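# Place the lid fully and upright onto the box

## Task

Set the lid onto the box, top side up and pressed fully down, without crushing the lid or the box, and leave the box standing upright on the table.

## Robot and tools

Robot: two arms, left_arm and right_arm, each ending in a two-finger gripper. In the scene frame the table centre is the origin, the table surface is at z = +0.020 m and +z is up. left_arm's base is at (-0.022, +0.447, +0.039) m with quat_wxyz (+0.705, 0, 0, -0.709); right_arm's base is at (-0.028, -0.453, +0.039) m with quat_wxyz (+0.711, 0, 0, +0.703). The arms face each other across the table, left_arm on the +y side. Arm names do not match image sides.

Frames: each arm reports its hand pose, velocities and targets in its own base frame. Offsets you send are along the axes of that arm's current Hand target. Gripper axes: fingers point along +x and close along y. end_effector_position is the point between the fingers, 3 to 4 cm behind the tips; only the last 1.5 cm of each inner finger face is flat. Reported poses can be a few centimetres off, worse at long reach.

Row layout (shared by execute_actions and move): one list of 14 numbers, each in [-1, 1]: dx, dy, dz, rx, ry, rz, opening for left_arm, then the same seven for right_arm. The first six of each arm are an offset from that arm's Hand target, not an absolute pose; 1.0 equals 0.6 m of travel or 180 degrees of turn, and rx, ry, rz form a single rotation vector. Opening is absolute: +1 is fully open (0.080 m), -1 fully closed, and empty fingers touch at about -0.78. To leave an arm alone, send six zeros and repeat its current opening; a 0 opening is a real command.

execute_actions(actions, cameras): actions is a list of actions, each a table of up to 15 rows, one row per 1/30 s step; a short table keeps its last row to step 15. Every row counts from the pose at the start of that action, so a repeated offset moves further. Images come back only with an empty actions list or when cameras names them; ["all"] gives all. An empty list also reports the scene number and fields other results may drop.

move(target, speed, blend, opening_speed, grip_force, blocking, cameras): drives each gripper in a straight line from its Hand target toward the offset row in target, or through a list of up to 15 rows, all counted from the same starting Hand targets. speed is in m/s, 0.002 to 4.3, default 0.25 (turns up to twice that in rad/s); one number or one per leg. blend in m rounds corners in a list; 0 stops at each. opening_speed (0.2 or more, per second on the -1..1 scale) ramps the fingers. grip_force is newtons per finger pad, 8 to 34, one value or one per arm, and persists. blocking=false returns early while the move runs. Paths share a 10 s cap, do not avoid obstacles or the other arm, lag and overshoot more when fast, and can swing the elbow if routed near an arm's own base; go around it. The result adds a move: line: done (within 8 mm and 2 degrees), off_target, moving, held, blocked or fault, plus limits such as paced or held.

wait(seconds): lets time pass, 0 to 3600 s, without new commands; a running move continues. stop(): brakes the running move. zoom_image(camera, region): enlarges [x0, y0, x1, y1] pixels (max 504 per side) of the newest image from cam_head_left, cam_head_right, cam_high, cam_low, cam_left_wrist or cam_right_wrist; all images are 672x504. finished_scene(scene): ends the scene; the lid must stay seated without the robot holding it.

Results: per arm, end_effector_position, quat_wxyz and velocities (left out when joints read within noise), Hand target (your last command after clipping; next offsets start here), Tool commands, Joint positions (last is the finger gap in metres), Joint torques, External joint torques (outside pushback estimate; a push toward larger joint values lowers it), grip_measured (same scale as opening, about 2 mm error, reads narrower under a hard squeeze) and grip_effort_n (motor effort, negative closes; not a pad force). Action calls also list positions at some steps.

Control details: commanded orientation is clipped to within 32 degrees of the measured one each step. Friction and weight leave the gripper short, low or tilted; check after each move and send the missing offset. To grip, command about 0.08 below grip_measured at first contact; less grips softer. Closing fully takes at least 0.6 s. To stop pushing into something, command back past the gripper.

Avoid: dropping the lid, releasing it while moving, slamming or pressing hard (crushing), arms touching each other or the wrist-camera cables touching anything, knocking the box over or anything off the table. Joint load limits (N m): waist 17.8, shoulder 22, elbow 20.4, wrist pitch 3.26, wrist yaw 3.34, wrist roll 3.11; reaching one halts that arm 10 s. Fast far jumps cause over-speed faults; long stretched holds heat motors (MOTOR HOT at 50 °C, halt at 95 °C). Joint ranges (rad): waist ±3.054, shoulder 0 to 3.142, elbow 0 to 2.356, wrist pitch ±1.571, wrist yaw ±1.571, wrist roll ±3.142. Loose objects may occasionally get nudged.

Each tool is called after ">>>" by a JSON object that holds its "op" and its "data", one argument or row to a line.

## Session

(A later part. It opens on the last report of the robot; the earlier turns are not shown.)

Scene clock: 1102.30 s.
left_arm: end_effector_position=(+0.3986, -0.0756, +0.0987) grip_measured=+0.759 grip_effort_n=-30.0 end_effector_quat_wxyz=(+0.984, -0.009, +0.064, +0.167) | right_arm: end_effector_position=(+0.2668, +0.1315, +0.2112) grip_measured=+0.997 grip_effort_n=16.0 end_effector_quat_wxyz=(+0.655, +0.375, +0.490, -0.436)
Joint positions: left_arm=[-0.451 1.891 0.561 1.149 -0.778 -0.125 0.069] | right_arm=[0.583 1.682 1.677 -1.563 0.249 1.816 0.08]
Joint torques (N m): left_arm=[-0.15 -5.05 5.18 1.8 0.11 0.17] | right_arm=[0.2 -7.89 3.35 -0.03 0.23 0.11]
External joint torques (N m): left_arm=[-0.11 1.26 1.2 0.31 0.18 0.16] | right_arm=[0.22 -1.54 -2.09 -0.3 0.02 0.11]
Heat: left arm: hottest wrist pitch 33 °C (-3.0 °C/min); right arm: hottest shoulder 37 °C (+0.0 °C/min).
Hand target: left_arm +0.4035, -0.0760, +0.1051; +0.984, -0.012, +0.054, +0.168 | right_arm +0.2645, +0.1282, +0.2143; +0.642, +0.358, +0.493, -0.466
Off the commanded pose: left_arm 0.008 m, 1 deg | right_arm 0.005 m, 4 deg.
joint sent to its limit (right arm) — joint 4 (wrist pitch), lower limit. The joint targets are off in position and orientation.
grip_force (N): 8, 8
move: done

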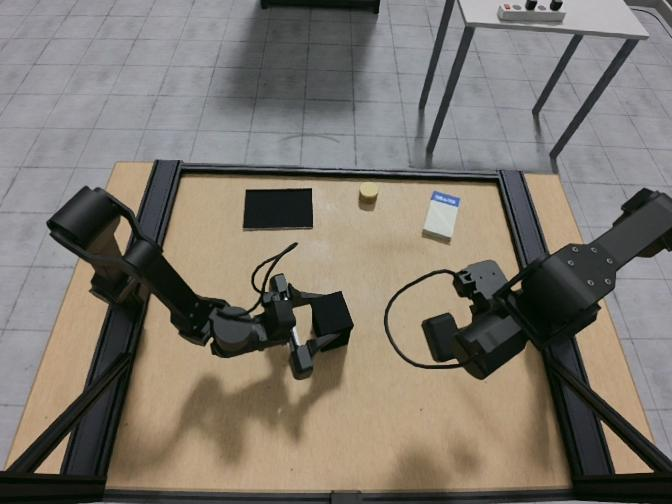

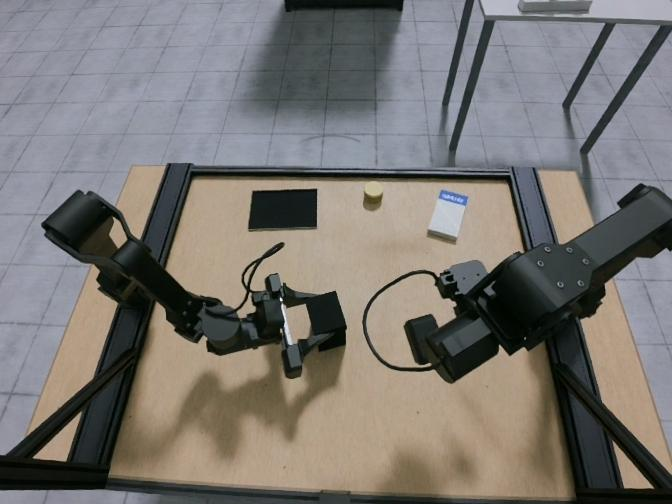

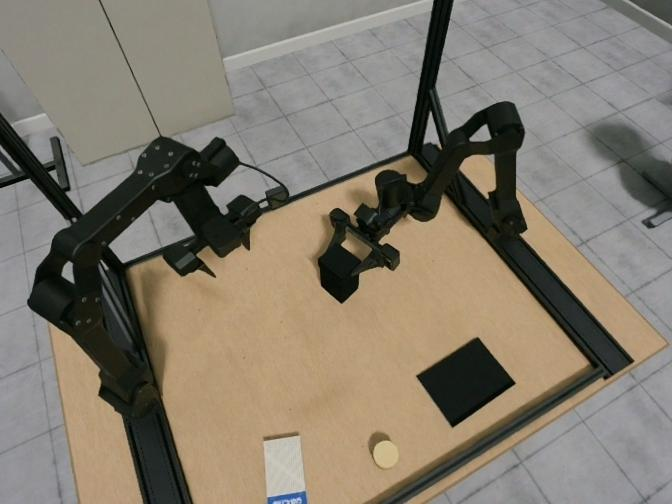

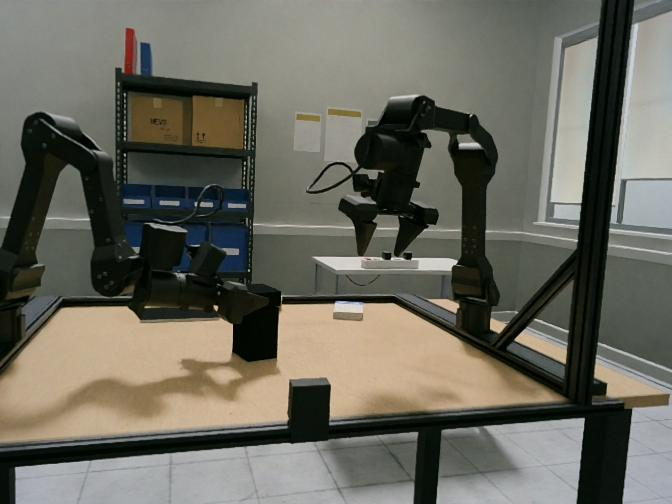

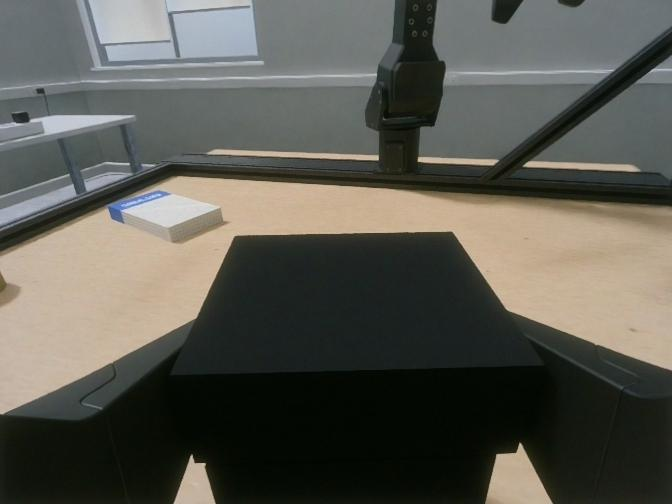

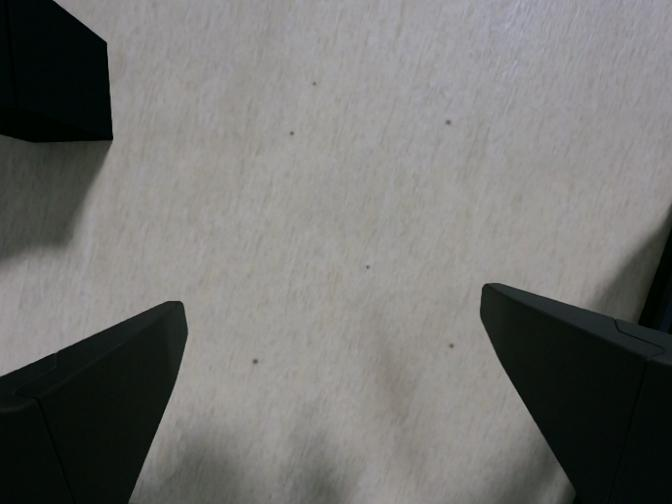

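>>> {"op": "move", "data": {
  "target": [0.0003,0.0022,-0.01,0,-0.003,-0.0028,0.45,0,0,0,0,0,0,1],
  "cameras": ["cam_head_left","cam_low","cam_high","cam_left_wrist"],
  "speed": 0.05
}}

>>> {"op": "zoom_image", "data": {
  "camera": "cam_low",
  "region": [220, 270, 300, 330]
}}

>>> {"op": "zoom_image", "data": {
  "camera": "cam_high",
  "region": [300, 215, 390, 305]
}}

>>> {"op": "zoom_image", "data": {
  "camera": "cam_left_wrist",
  "region": [150, 350, 560, 504]
}}

Scene clock: 1139.07 s.
left_arm: end_effector_position=(+0.4006, -0.0774, +0.0951) grip_measured=+0.759 grip_effort_n=-30.5 end_effector_quat_wxyz=(+0.985, -0.010, +0.057, +0.161) | right_arm: end_effector_position=(+0.2668, +0.1315, +0.2112) grip_measured=+0.997 grip_effort_n=16.0 end_effector_quat_wxyz=(+0.655, +0.375, +0.490, -0.436)
Joint positions: left_arm=[-0.449 1.925 0.561 1.202 -0.766 -0.114 0.069] | right_arm=[0.583 1.682 1.677 -1.563 0.249 1.816 0.08]
Joint torques (N m): left_arm=[0.24 -5.11 3.41 2.44 0.12 0.17] | right_arm=[0.1 -7.82 3.37 0 0.2 0.11]
External joint torques (N m): left_arm=[0.21 1.33 -0.41 0.94 0.19 0.17] | right_arm=[0.15 -1.52 -2.1 -0.3 -0.02 0.11]
Heat: left arm: hottest wrist pitch 34 °C (+1.0 °C/min); right arm: hottest shoulder 37 °C (+0.0 °C/min).
Hand target: left_arm +0.4026, -0.0749, +0.0991; +0.985, -0.011, +0.050, +0.163 | right_arm +0.2645, +0.1282, +0.2143; +0.642, +0.358, +0.493, -0.466
Off the commanded pose: left_arm 0.005 m, 1 deg | right_arm 0.005 m, 4 deg.
joint sent to its limit (right arm) — joint 4 (wrist pitch), lower limit. The joint targets are off in position and orientation.
grip_force (N): 8, 8
move: done
Images, in order (width x height): cam_head_left 672x504, cam_high 672x504, cam_low 672x504, cam_left_wrist 672x504.

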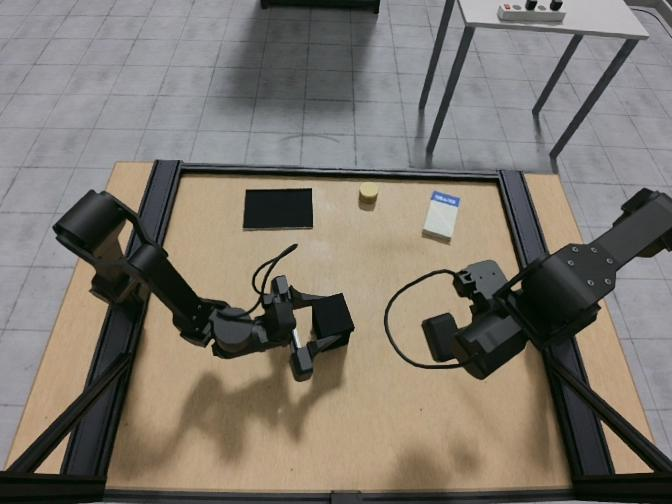

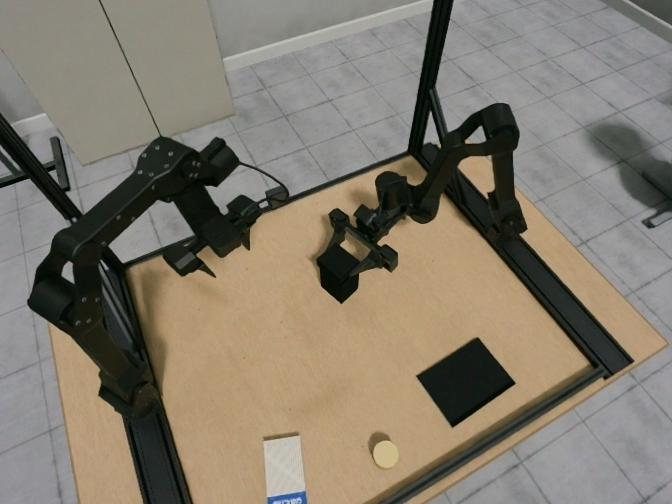

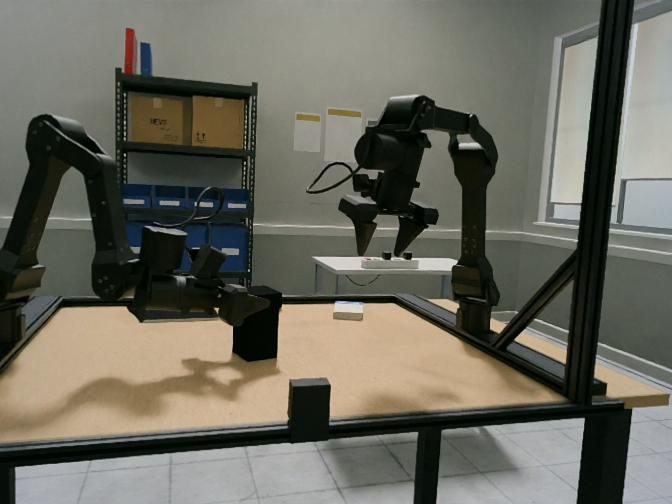

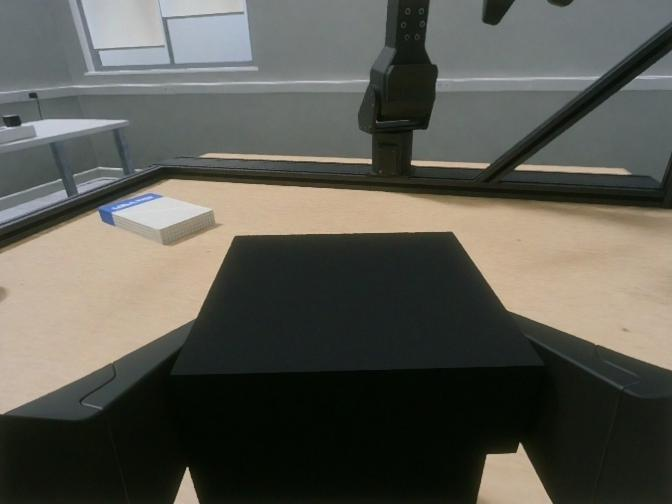

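Scaled by 6.300 from the camera's image (finer frame: 960x720).

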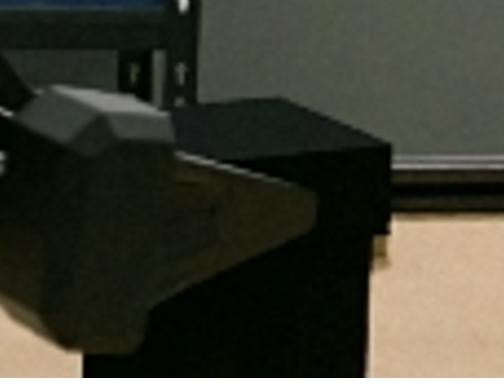

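Scaled by 5.600 from the camera's image (finer frame: 960x720).

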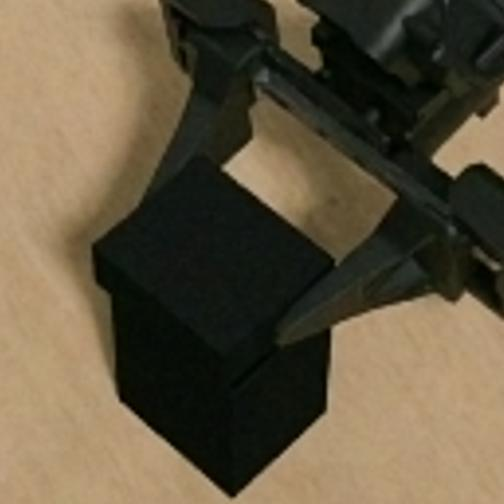

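Scaled by 1.229 from the camera's image (finer frame: 960x720).

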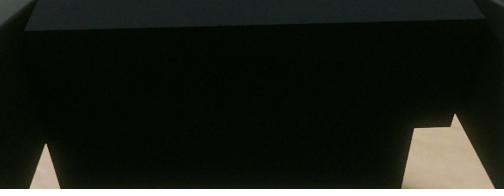

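>>> {"op": "move", "data": {
  "target": [-0.0018,0.0077,0,0,0,0.0035,0.45,0,0,0,0,0,0,1],
  "cameras": ["cam_head_left","cam_low","cam_high","cam_left_wrist"],
  "speed": 0.1
}}

>>> {"op": "zoom_image", "data": {
  "camera": "cam_low",
  "region": [220, 270, 300, 330]
}}

>>> {"op": "zoom_image", "data": {
  "camera": "cam_high",
  "region": [300, 215, 390, 305]
}}

>>> {"op": "zoom_image", "data": {
  "camera": "cam_left_wrist",
  "region": [150, 350, 560, 504]
}}

Scene clock: 1167.27 s.
left_arm: end_effector_position=(+0.4001, -0.0745, +0.0946) grip_measured=+0.759 grip_effort_n=-30.0 end_effector_quat_wxyz=(+0.985, -0.010, +0.057, +0.164) | right_arm: end_effector_position=(+0.2668, +0.1315, +0.2112) grip_measured=+0.997 grip_effort_n=16.0 end_effector_quat_wxyz=(+0.655, +0.375, +0.490, -0.436)
Joint positions: left_arm=[-0.443 1.925 0.556 1.207 -0.766 -0.114 0.069] | right_arm=[0.583 1.682 1.677 -1.563 0.249 1.816 0.08]
Joint torques (N m): left_arm=[0.23 -5.95 2.56 2.41 -0.08 0.16] | right_arm=[0.23 -7.84 3.36 0.02 0.24 0.09]
External joint torques (N m): left_arm=[0.23 0.41 -1.22 0.93 -0.01 0.16] | right_arm=[0.26 -1.55 -2.06 -0.25 0.02 0.09]
Heat: left arm: hottest wrist pitch 40 °C (+7.1 °C/min); right arm: hottest shoulder 37 °C (+0.0 °C/min).
Hand target: left_arm +0.4001, -0.0709, +0.0992; +0.984, -0.011, +0.050, +0.169 | right_arm +0.2645, +0.1282, +0.2143; +0.642, +0.358, +0.493, -0.466
Off the commanded pose: left_arm 0.006 m, 1 deg | right_arm 0.005 m, 4 deg.
joint sent to its limit (right arm) — joint 4 (wrist pitch), lower limit. The joint targets are off in position and orientation.
grip_force (N): 8, 8
move: done
Images, in order (width x height): cam_head_left 672x504, cam_high 672x504, cam_low 672x504, cam_left_wrist 672x504.

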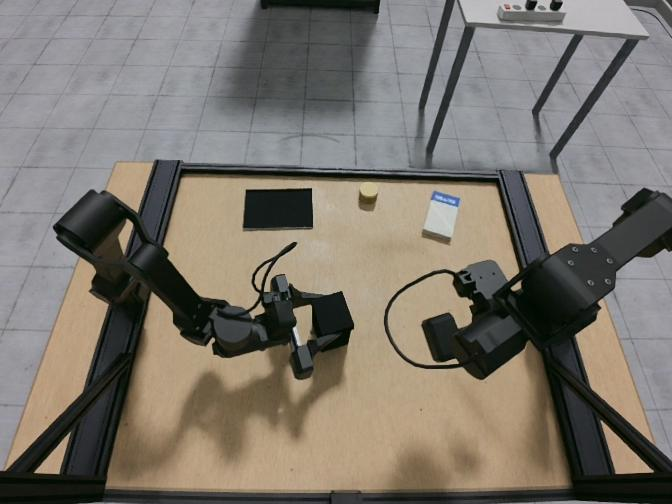

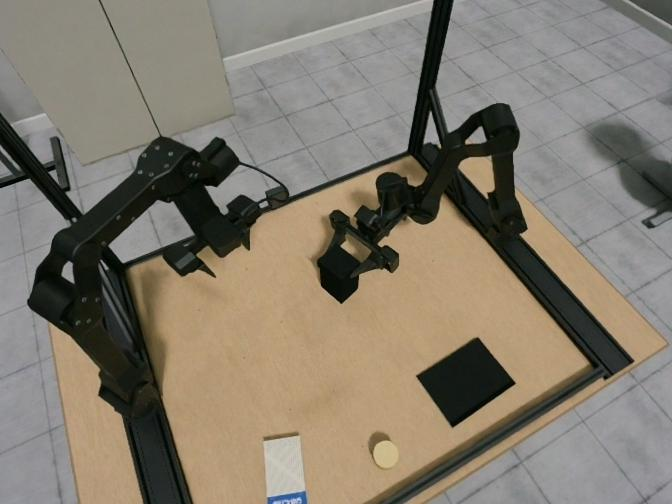

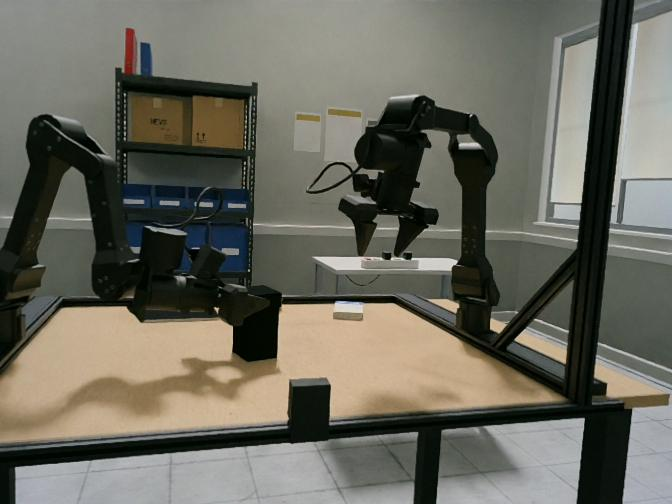

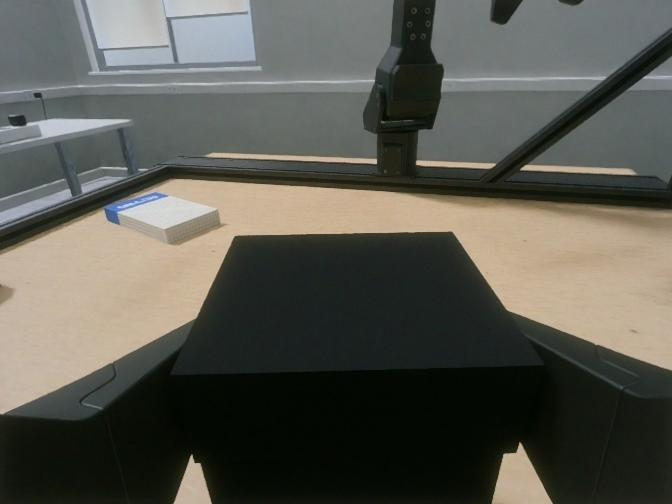

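Scaled by 6.300 from the camera's image (finer frame: 960x720).

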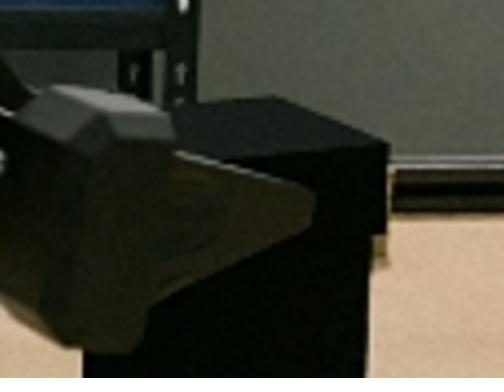

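Scaled by 5.600 from the camera's image (finer frame: 960x720).

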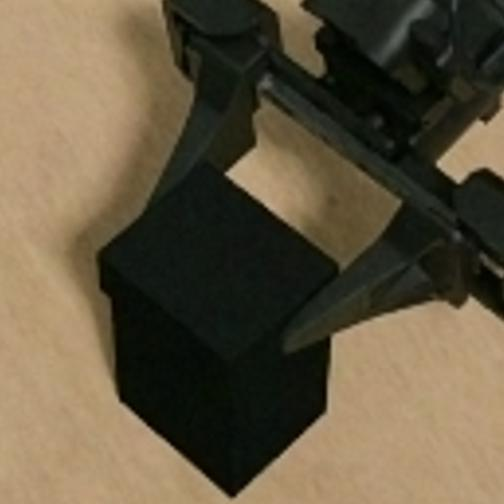

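Scaled by 1.229 from the camera's image (finer frame: 960x720).

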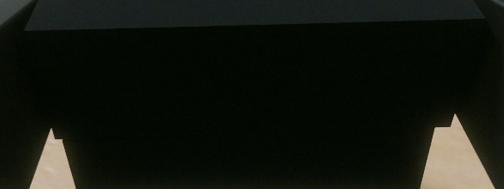

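>>> {"op": "move", "data": {
  "target": [-0.0055,-0.0014,-0.006,0,0,0,0.45,0,0,0,0,0,0,1],
  "cameras": ["cam_head_left","cam_low","cam_high","cam_left_wrist"],
  "speed": 0.06
}}

>>> {"op": "zoom_image", "data": {
  "camera": "cam_low",
  "region": [220, 270, 300, 330]
}}

>>> {"op": "zoom_image", "data": {
  "camera": "cam_high",
  "region": [300, 215, 390, 305]
}}

>>> {"op": "zoom_image", "data": {
  "camera": "cam_left_wrist",
  "region": [150, 350, 560, 504]
}}

Scene clock: 1183.37 s.
left_arm: end_effector_position=(+0.3973, -0.0759, +0.0938) grip_measured=+0.759 grip_effort_n=-30.0 end_effector_quat_wxyz=(+0.985, -0.011, +0.055, +0.162) | right_arm: end_effector_position=(+0.2668, +0.1315, +0.2112) grip_measured=+0.997 grip_effort_n=16.0 end_effector_quat_wxyz=(+0.655, +0.375, +0.490, -0.436)
Joint positions: left_arm=[-0.451 1.928 0.545 1.225 -0.77 -0.114 0.069] | right_arm=[0.583 1.682 1.677 -1.563 0.249 1.816 0.08]
Joint torques (N m): left_arm=[-0.26 -5.06 2.53 2.44 -0.25 0.09] | right_arm=[0.22 -7.83 3.37 0.02 0.21 0.1]
External joint torques (N m): left_arm=[-0.32 1.34 -1.23 0.94 -0.17 0.09] | right_arm=[0.19 -1.67 -2.03 -0.28 0 0.11]
Heat: left arm: hottest wrist pitch 42 °C (+9.1 °C/min); right arm: hottest shoulder 37 °C (+0.0 °C/min).
Hand target: left_arm +0.3970, -0.0729, +0.0959; +0.984, -0.011, +0.050, +0.169 | right_arm +0.2645, +0.1282, +0.2143; +0.642, +0.358, +0.493, -0.466
Off the commanded pose: left_arm 0.004 m, 1 deg | right_arm 0.005 m, 4 deg.
joint sent to its limit (right arm) — joint 4 (wrist pitch), lower limit. The joint targets are off in position and orientation.
grip_force (N): 8, 8
move: done
Images, in order (width x height): cam_head_left 672x504, cam_high 672x504, cam_low 672x504, cam_left_wrist 672x504.

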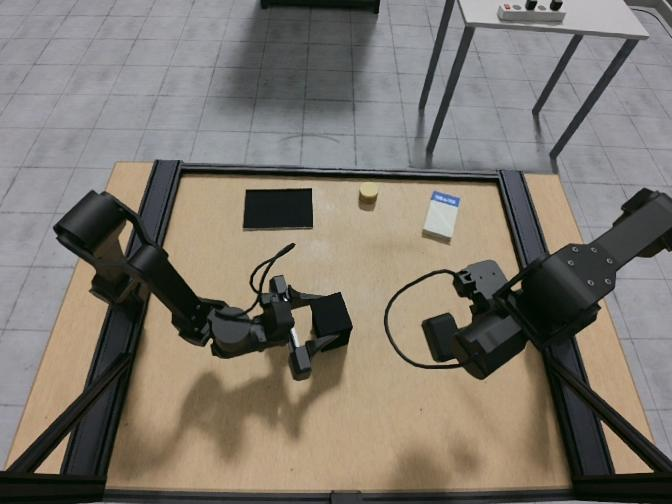

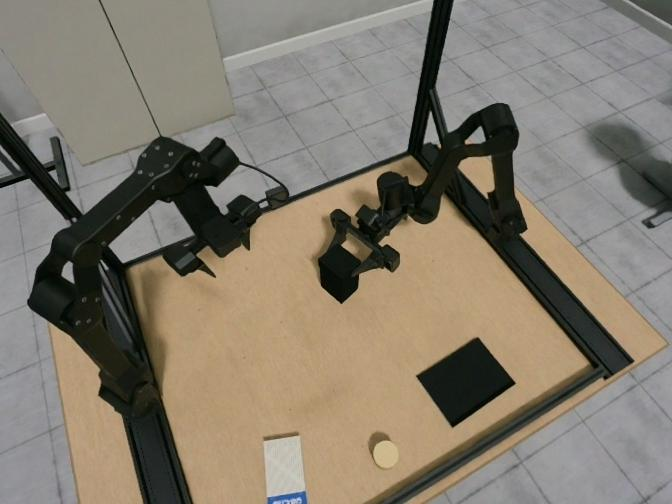

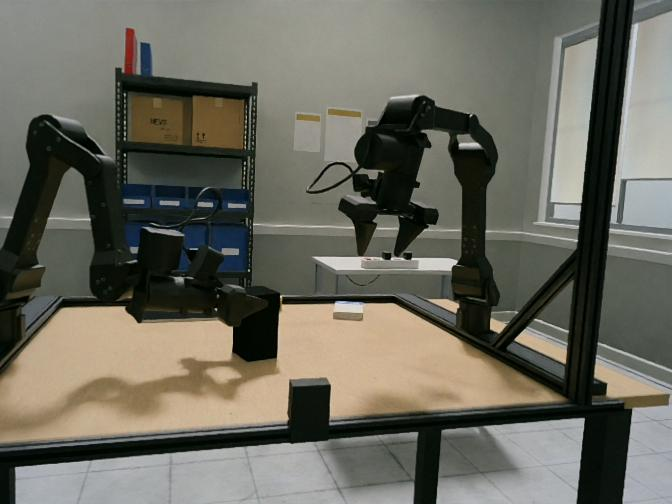

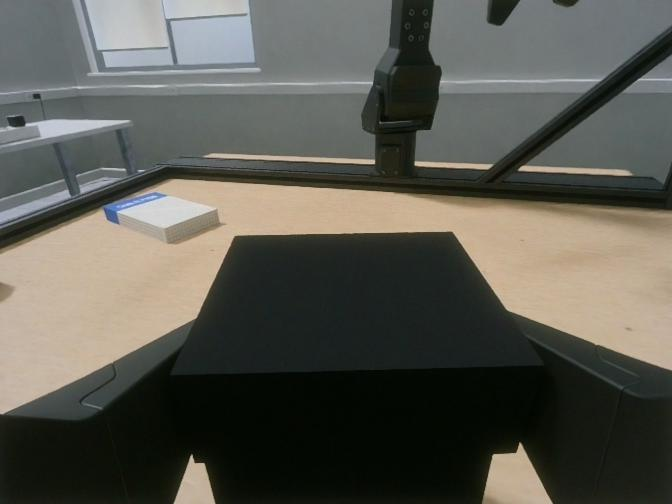

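Scaled by 6.300 from the camera's image (finer frame: 960x720).

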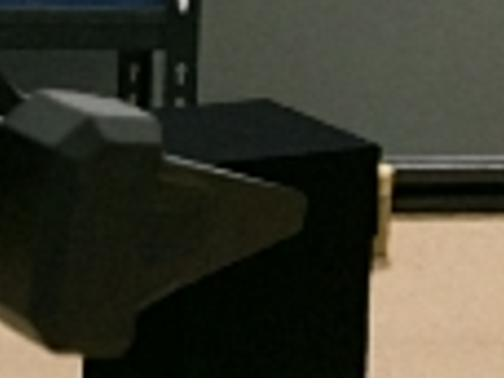

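Scaled by 5.600 from the camera's image (finer frame: 960x720).

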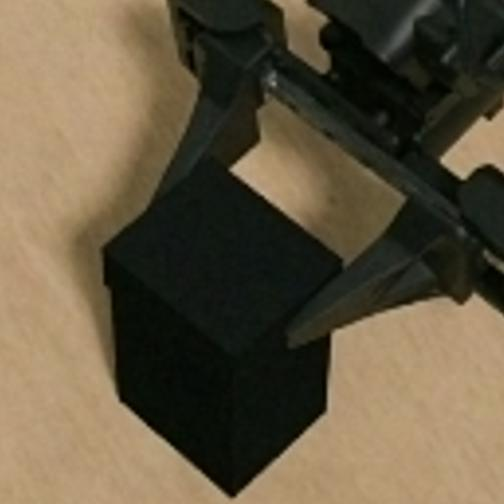

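Scaled by 1.229 from the camera's image (finer frame: 960x720).

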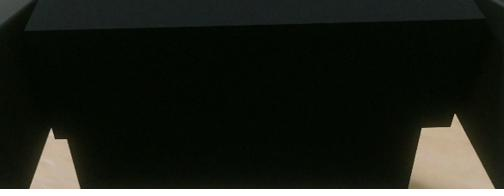

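>>> {"op": "move", "data": {
  "target": [
    [0,0.0042,0,0,0,0,0.45,0,0,0,0,0,0,1],
    [0.0017,0.0042,-0.015,0,0,0,0.45,0,0,0,0,0,0,1]
  ],
  "cameras": ["cam_head_left","cam_low","cam_high","cam_left_wrist"],
  "speed": 0.06
}}

>>> {"op": "zoom_image", "data": {
  "camera": "cam_low",
  "region": [220, 270, 300, 330]
}}

>>> {"op": "zoom_image", "data": {
  "camera": "cam_high",
  "region": [300, 215, 390, 305]
}}

>>> {"op": "zoom_image", "data": {
  "camera": "cam_left_wrist",
  "region": [150, 350, 560, 504]
}}

Scene clock: 1197.90 s.
left_arm: end_effector_position=(+0.3967, -0.0749, +0.0893) grip_measured=+0.759 grip_effort_n=-29.5 end_effector_quat_wxyz=(+0.985, -0.016, +0.048, +0.162) | right_arm: end_effector_position=(+0.2668, +0.1315, +0.2112) grip_measured=+0.997 grip_effort_n=16.0 end_effector_quat_wxyz=(+0.655, +0.375, +0.490, -0.436)
Joint positions: left_arm=[-0.449 1.963 0.538 1.287 -0.77 -0.114 0.069] | right_arm=[0.583 1.682 1.677 -1.563 0.249 1.816 0.08]
Joint torques (N m): left_arm=[0.21 -4.31 2.12 1.8 -0.04 0.13] | right_arm=[0.2 -7.81 3.38 0.01 0.21 0.13]
External joint torques (N m): left_arm=[0.23 2.09 -1.41 0.3 0.02 0.13] | right_arm=[0.22 -1.48 -2.1 -0.29 -0.01 0.13]
Heat: left arm: hottest wrist pitch 42 °C (+8.0 °C/min); right arm: hottest shoulder 37 °C (+0.0 °C/min).
Hand target: left_arm +0.3962, -0.0706, +0.0869; +0.984, -0.011, +0.050, +0.169 | right_arm +0.2645, +0.1282, +0.2143; +0.642, +0.358, +0.493, -0.466
Off the commanded pose: left_arm 0.005 m, 1 deg | right_arm 0.005 m, 4 deg.
joint sent to its limit (right arm) — joint 4 (wrist pitch), lower limit. The joint targets are off in position and orientation.
grip_force (N): 8, 8
move: done
Images, in order (width x height): cam_head_left 672x504, cam_high 672x504, cam_low 672x504, cam_left_wrist 672x504.

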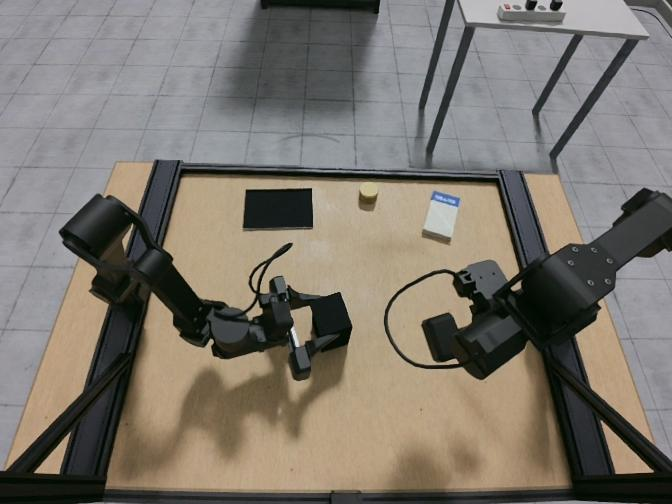

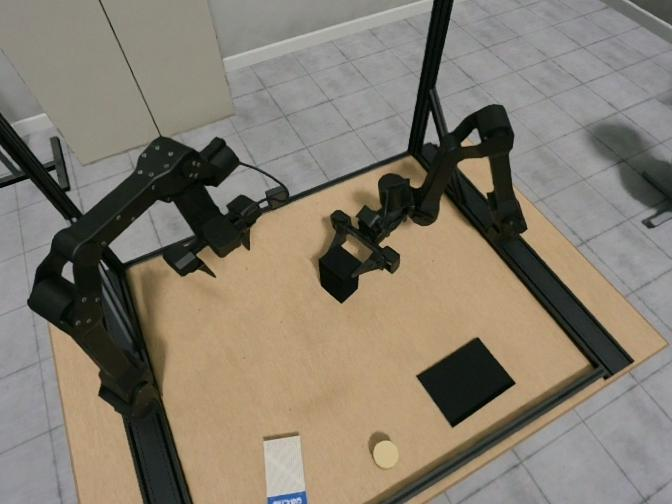

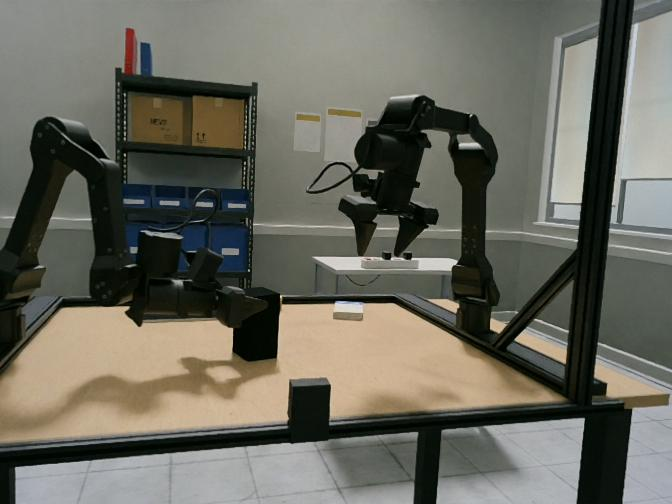

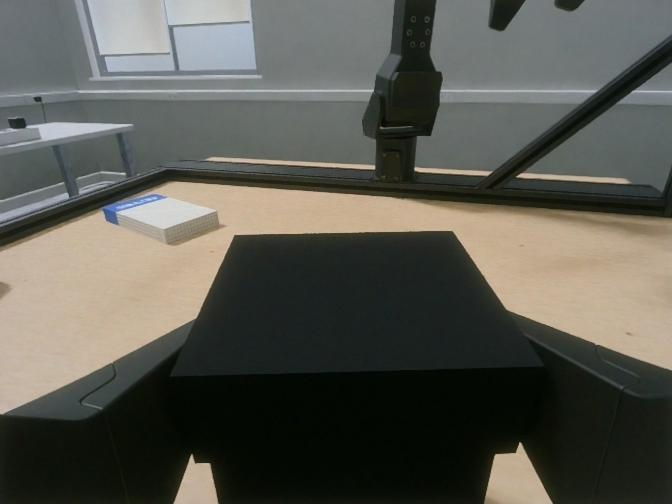

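Scaled by 6.300 from the camera's image (finer frame: 960x720).

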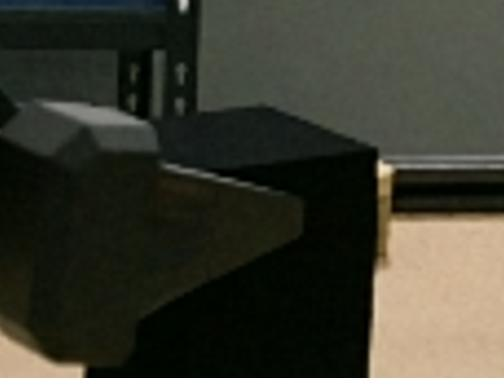

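Scaled by 5.600 from the camera's image (finer frame: 960x720).

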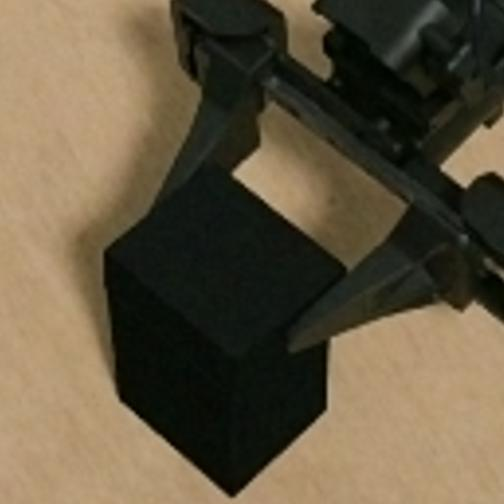

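Scaled by 1.229 from the camera's image (finer frame: 960x720).

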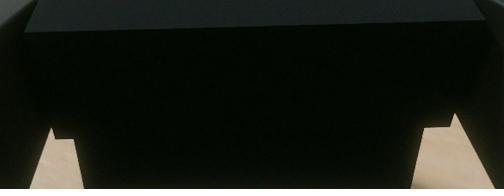

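>>> {"op": "move", "data": {
  "target": [0.001,0.0035,-0.013,0,0,0,0.45,0,0,0,0,0,0,1],
  "cameras": ["cam_head_left","cam_low","cam_high","cam_left_wrist"],
  "speed": 0.04
}}

>>> {"op": "zoom_image", "data": {
  "camera": "cam_low",
  "region": [220, 270, 300, 330]
}}

>>> {"op": "zoom_image", "data": {
  "camera": "cam_high",
  "region": [300, 215, 390, 305]
}}

>>> {"op": "zoom_image", "data": {
  "camera": "cam_left_wrist",
  "region": [150, 350, 560, 504]
}}

Scene clock: 1208.87 s.
left_arm: end_effector_position=(+0.3966, -0.0742, +0.0851) grip_measured=+0.759 grip_effort_n=-30.0 end_effector_quat_wxyz=(+0.986, -0.019, +0.042, +0.163) | right_arm: end_effector_position=(+0.2668, +0.1315, +0.2112) grip_measured=+0.997 grip_effort_n=16.0 end_effector_quat_wxyz=(+0.655, +0.375, +0.490, -0.436)
Joint positions: left_arm=[-0.448 1.996 0.535 1.336 -0.77 -0.111 0.069] | right_arm=[0.583 1.682 1.677 -1.563 0.249 1.816 0.08]
Joint torques (N m): left_arm=[0.39 -3.9 1.48 1.48 0.11 0.13] | right_arm=[0.17 -7.82 3.34 0.02 0.2 0.1]
External joint torques (N m): left_arm=[0.38 2.55 -1.92 -0.01 0.17 0.13] | right_arm=[0.14 -1.48 -2.1 -0.25 -0.01 0.1]
Heat: left arm: hottest wrist pitch 39 °C (+2.0 °C/min); right arm: hottest shoulder 37 °C (+0.0 °C/min).
Hand target: left_arm +0.3954, -0.0687, +0.0790; +0.984, -0.011, +0.050, +0.169 | right_arm +0.2645, +0.1282, +0.2143; +0.642, +0.358, +0.493, -0.466
Off the commanded pose: left_arm 0.008 m, 1 deg | right_arm 0.005 m, 4 deg.
joint sent to its limit (right arm) — joint 4 (wrist pitch), lower limit. The joint targets are off in position and orientation.
grip_force (N): 8, 8
move: done
Images, in order (width x height): cam_head_left 672x504, cam_high 672x504, cam_low 672x504, cam_left_wrist 672x504.

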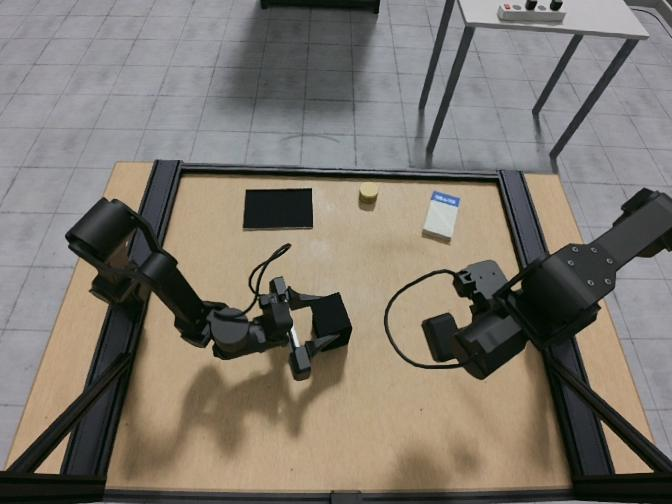

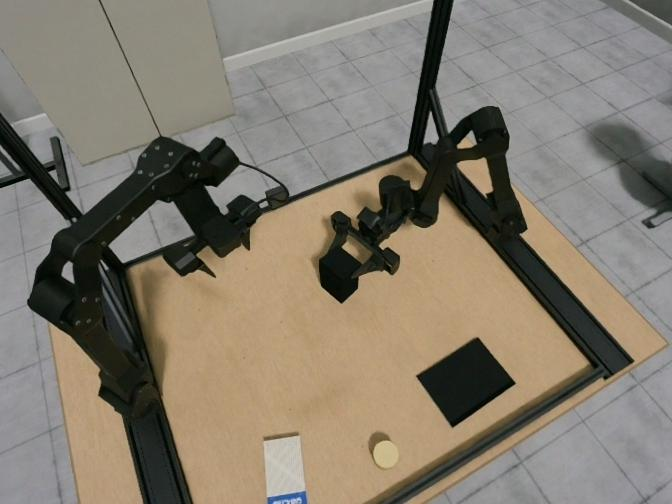

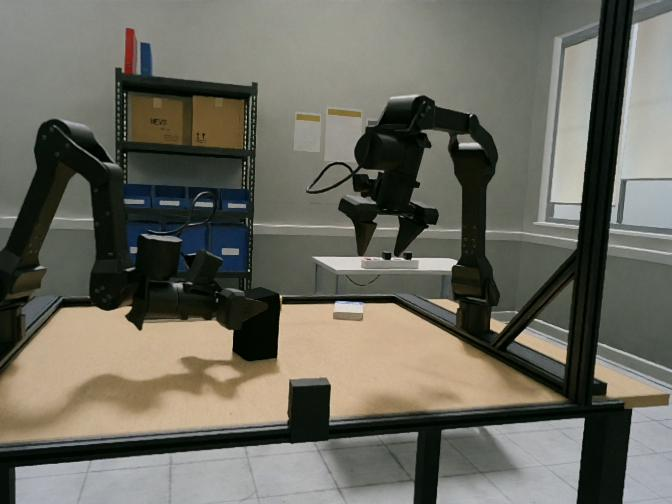

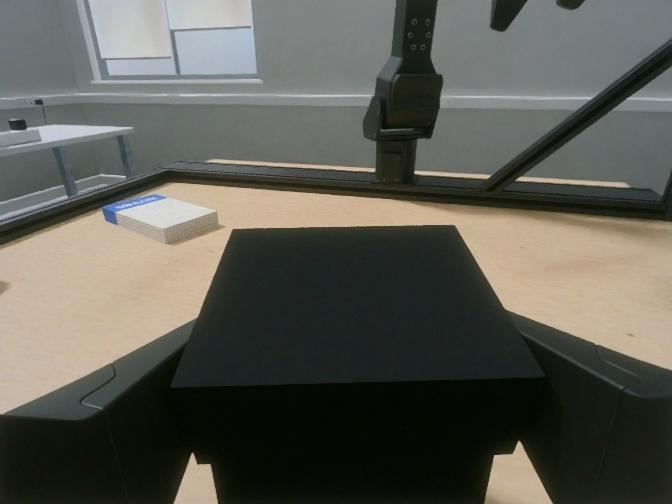

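Scaled by 6.300 from the camera's image (finer frame: 960x720).

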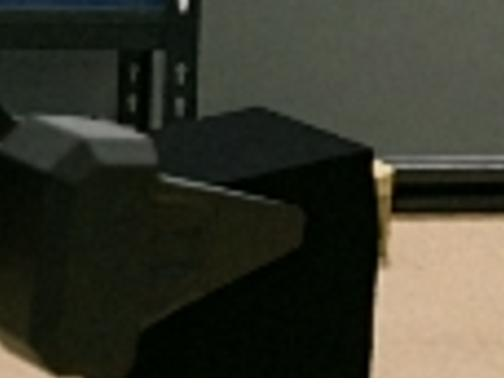

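Scaled by 5.600 from the camera's image (finer frame: 960x720).

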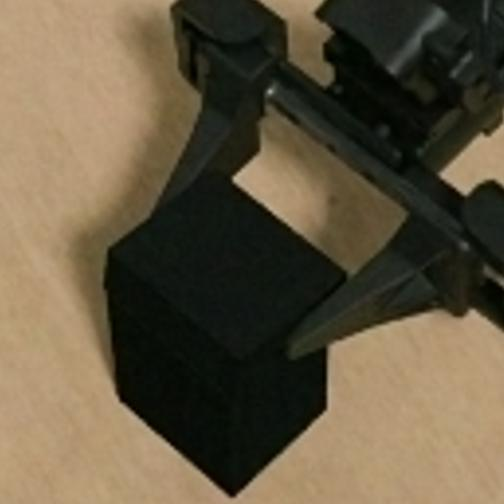

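Scaled by 1.229 from the camera's image (finer frame: 960x720).

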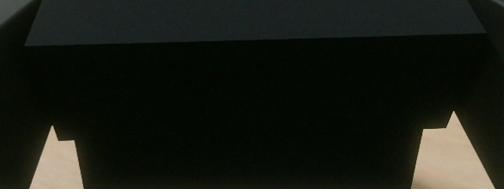

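>>> {"op": "move", "data": {
  "target": [0.0075,0,0,0,0,0,0.45,0,0,0,0,0,0,1],
  "cameras": ["cam_head_left","cam_low","cam_high","cam_left_wrist"],
  "speed": 0.04
}}

>>> {"op": "zoom_image", "data": {
  "camera": "cam_low",
  "region": [220, 270, 300, 330]
}}

>>> {"op": "zoom_image", "data": {
  "camera": "cam_left_wrist",
  "region": [150, 350, 560, 504]
}}

Scene clock: 1228.77 s.
left_arm: end_effector_position=(+0.3977, -0.0723, +0.0821) grip_measured=+0.759 grip_effort_n=-30.0 end_effector_quat_wxyz=(+0.986, -0.017, +0.046, +0.162) | right_arm: end_effector_position=(+0.2668, +0.1315, +0.2112) grip_measured=+0.997 grip_effort_n=16.0 end_effector_quat_wxyz=(+0.655, +0.375, +0.490, -0.436)
Joint positions: left_arm=[-0.438 2.003 0.535 1.336 -0.758 -0.111 0.069] | right_arm=[0.583 1.682 1.677 -1.563 0.249 1.816 0.08]
Joint torques (N m): left_arm=[0.58 -3.79 2.87 1.23 0.06 0.17] | right_arm=[0.2 -7.82 3.37 0.02 0.23 0.11]
External joint torques (N m): left_arm=[0.53 2.61 -0.41 -0.25 0.13 0.17] | right_arm=[0.19 -1.51 -2.07 -0.26 0.02 0.12]
Heat: left arm: hottest wrist pitch 36 °C (-5.0 °C/min); right arm: hottest shoulder 37 °C (+0.0 °C/min).
Hand target: left_arm +0.3996, -0.0672, +0.0786; +0.984, -0.011, +0.050, +0.169 | right_arm +0.2645, +0.1282, +0.2143; +0.642, +0.358, +0.493, -0.466
Off the commanded pose: left_arm 0.006 m, 1 deg | right_arm 0.005 m, 4 deg.
joint sent to its limit (right arm) — joint 4 (wrist pitch), lower limit. The joint targets are off in position and orientation.
grip_force (N): 8, 8
move: done
Images, in order (width x height): cam_head_left 672x504, cam_high 672x504, cam_low 672x504, cam_left_wrist 672x504.

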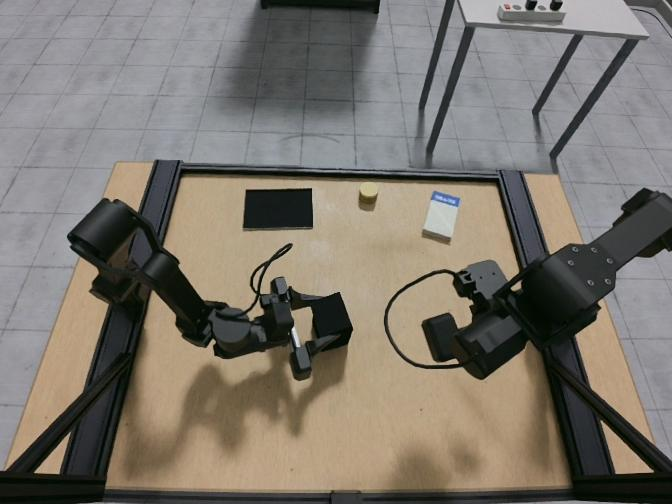

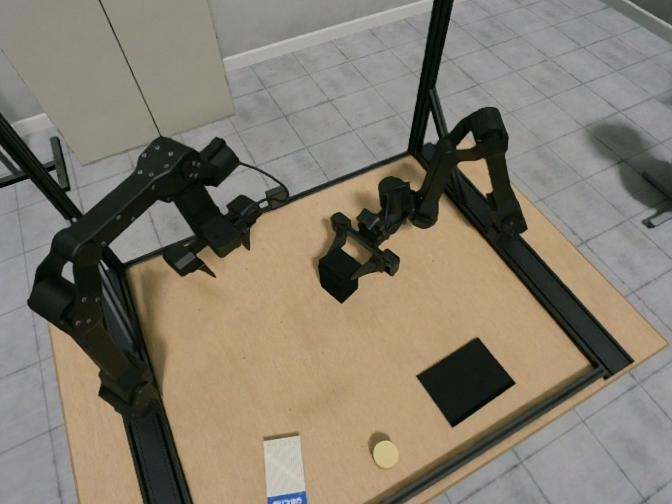

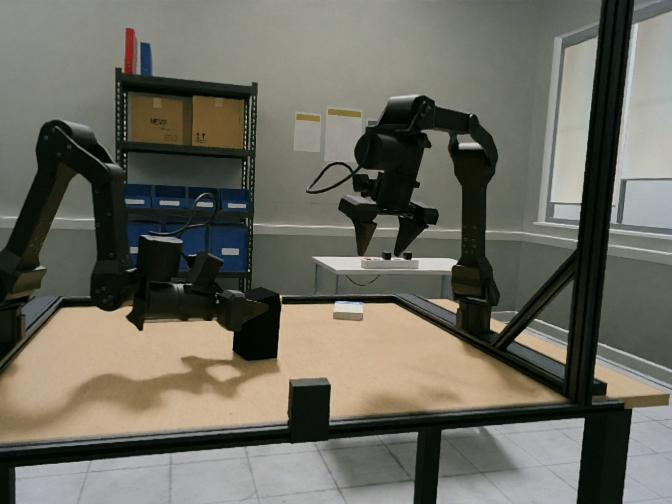

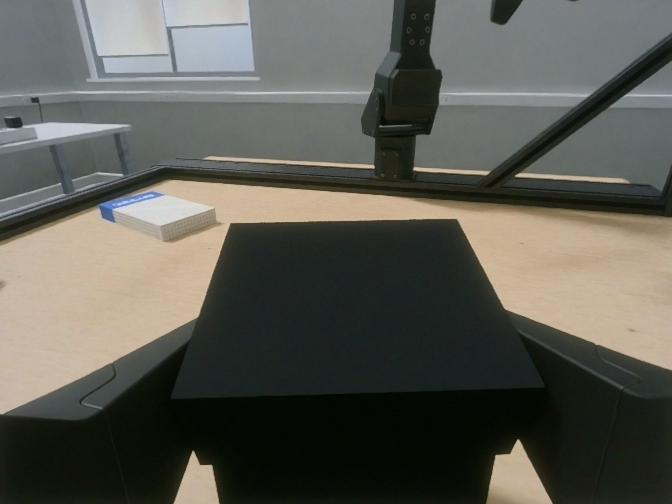

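Scaled by 6.300 from the camera's image (finer frame: 960x720).

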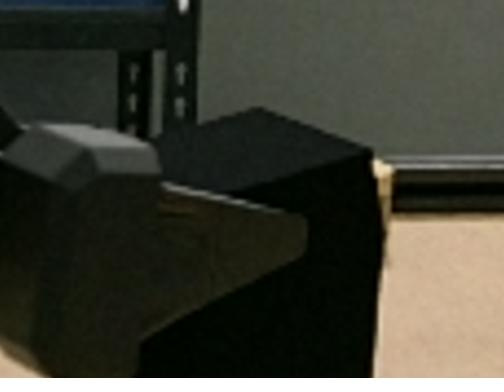

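Scaled by 1.229 from the camera's image (finer frame: 960x720).

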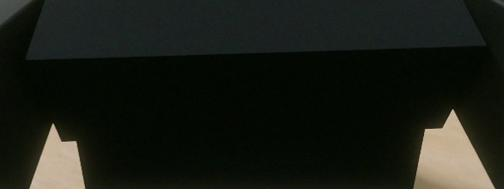

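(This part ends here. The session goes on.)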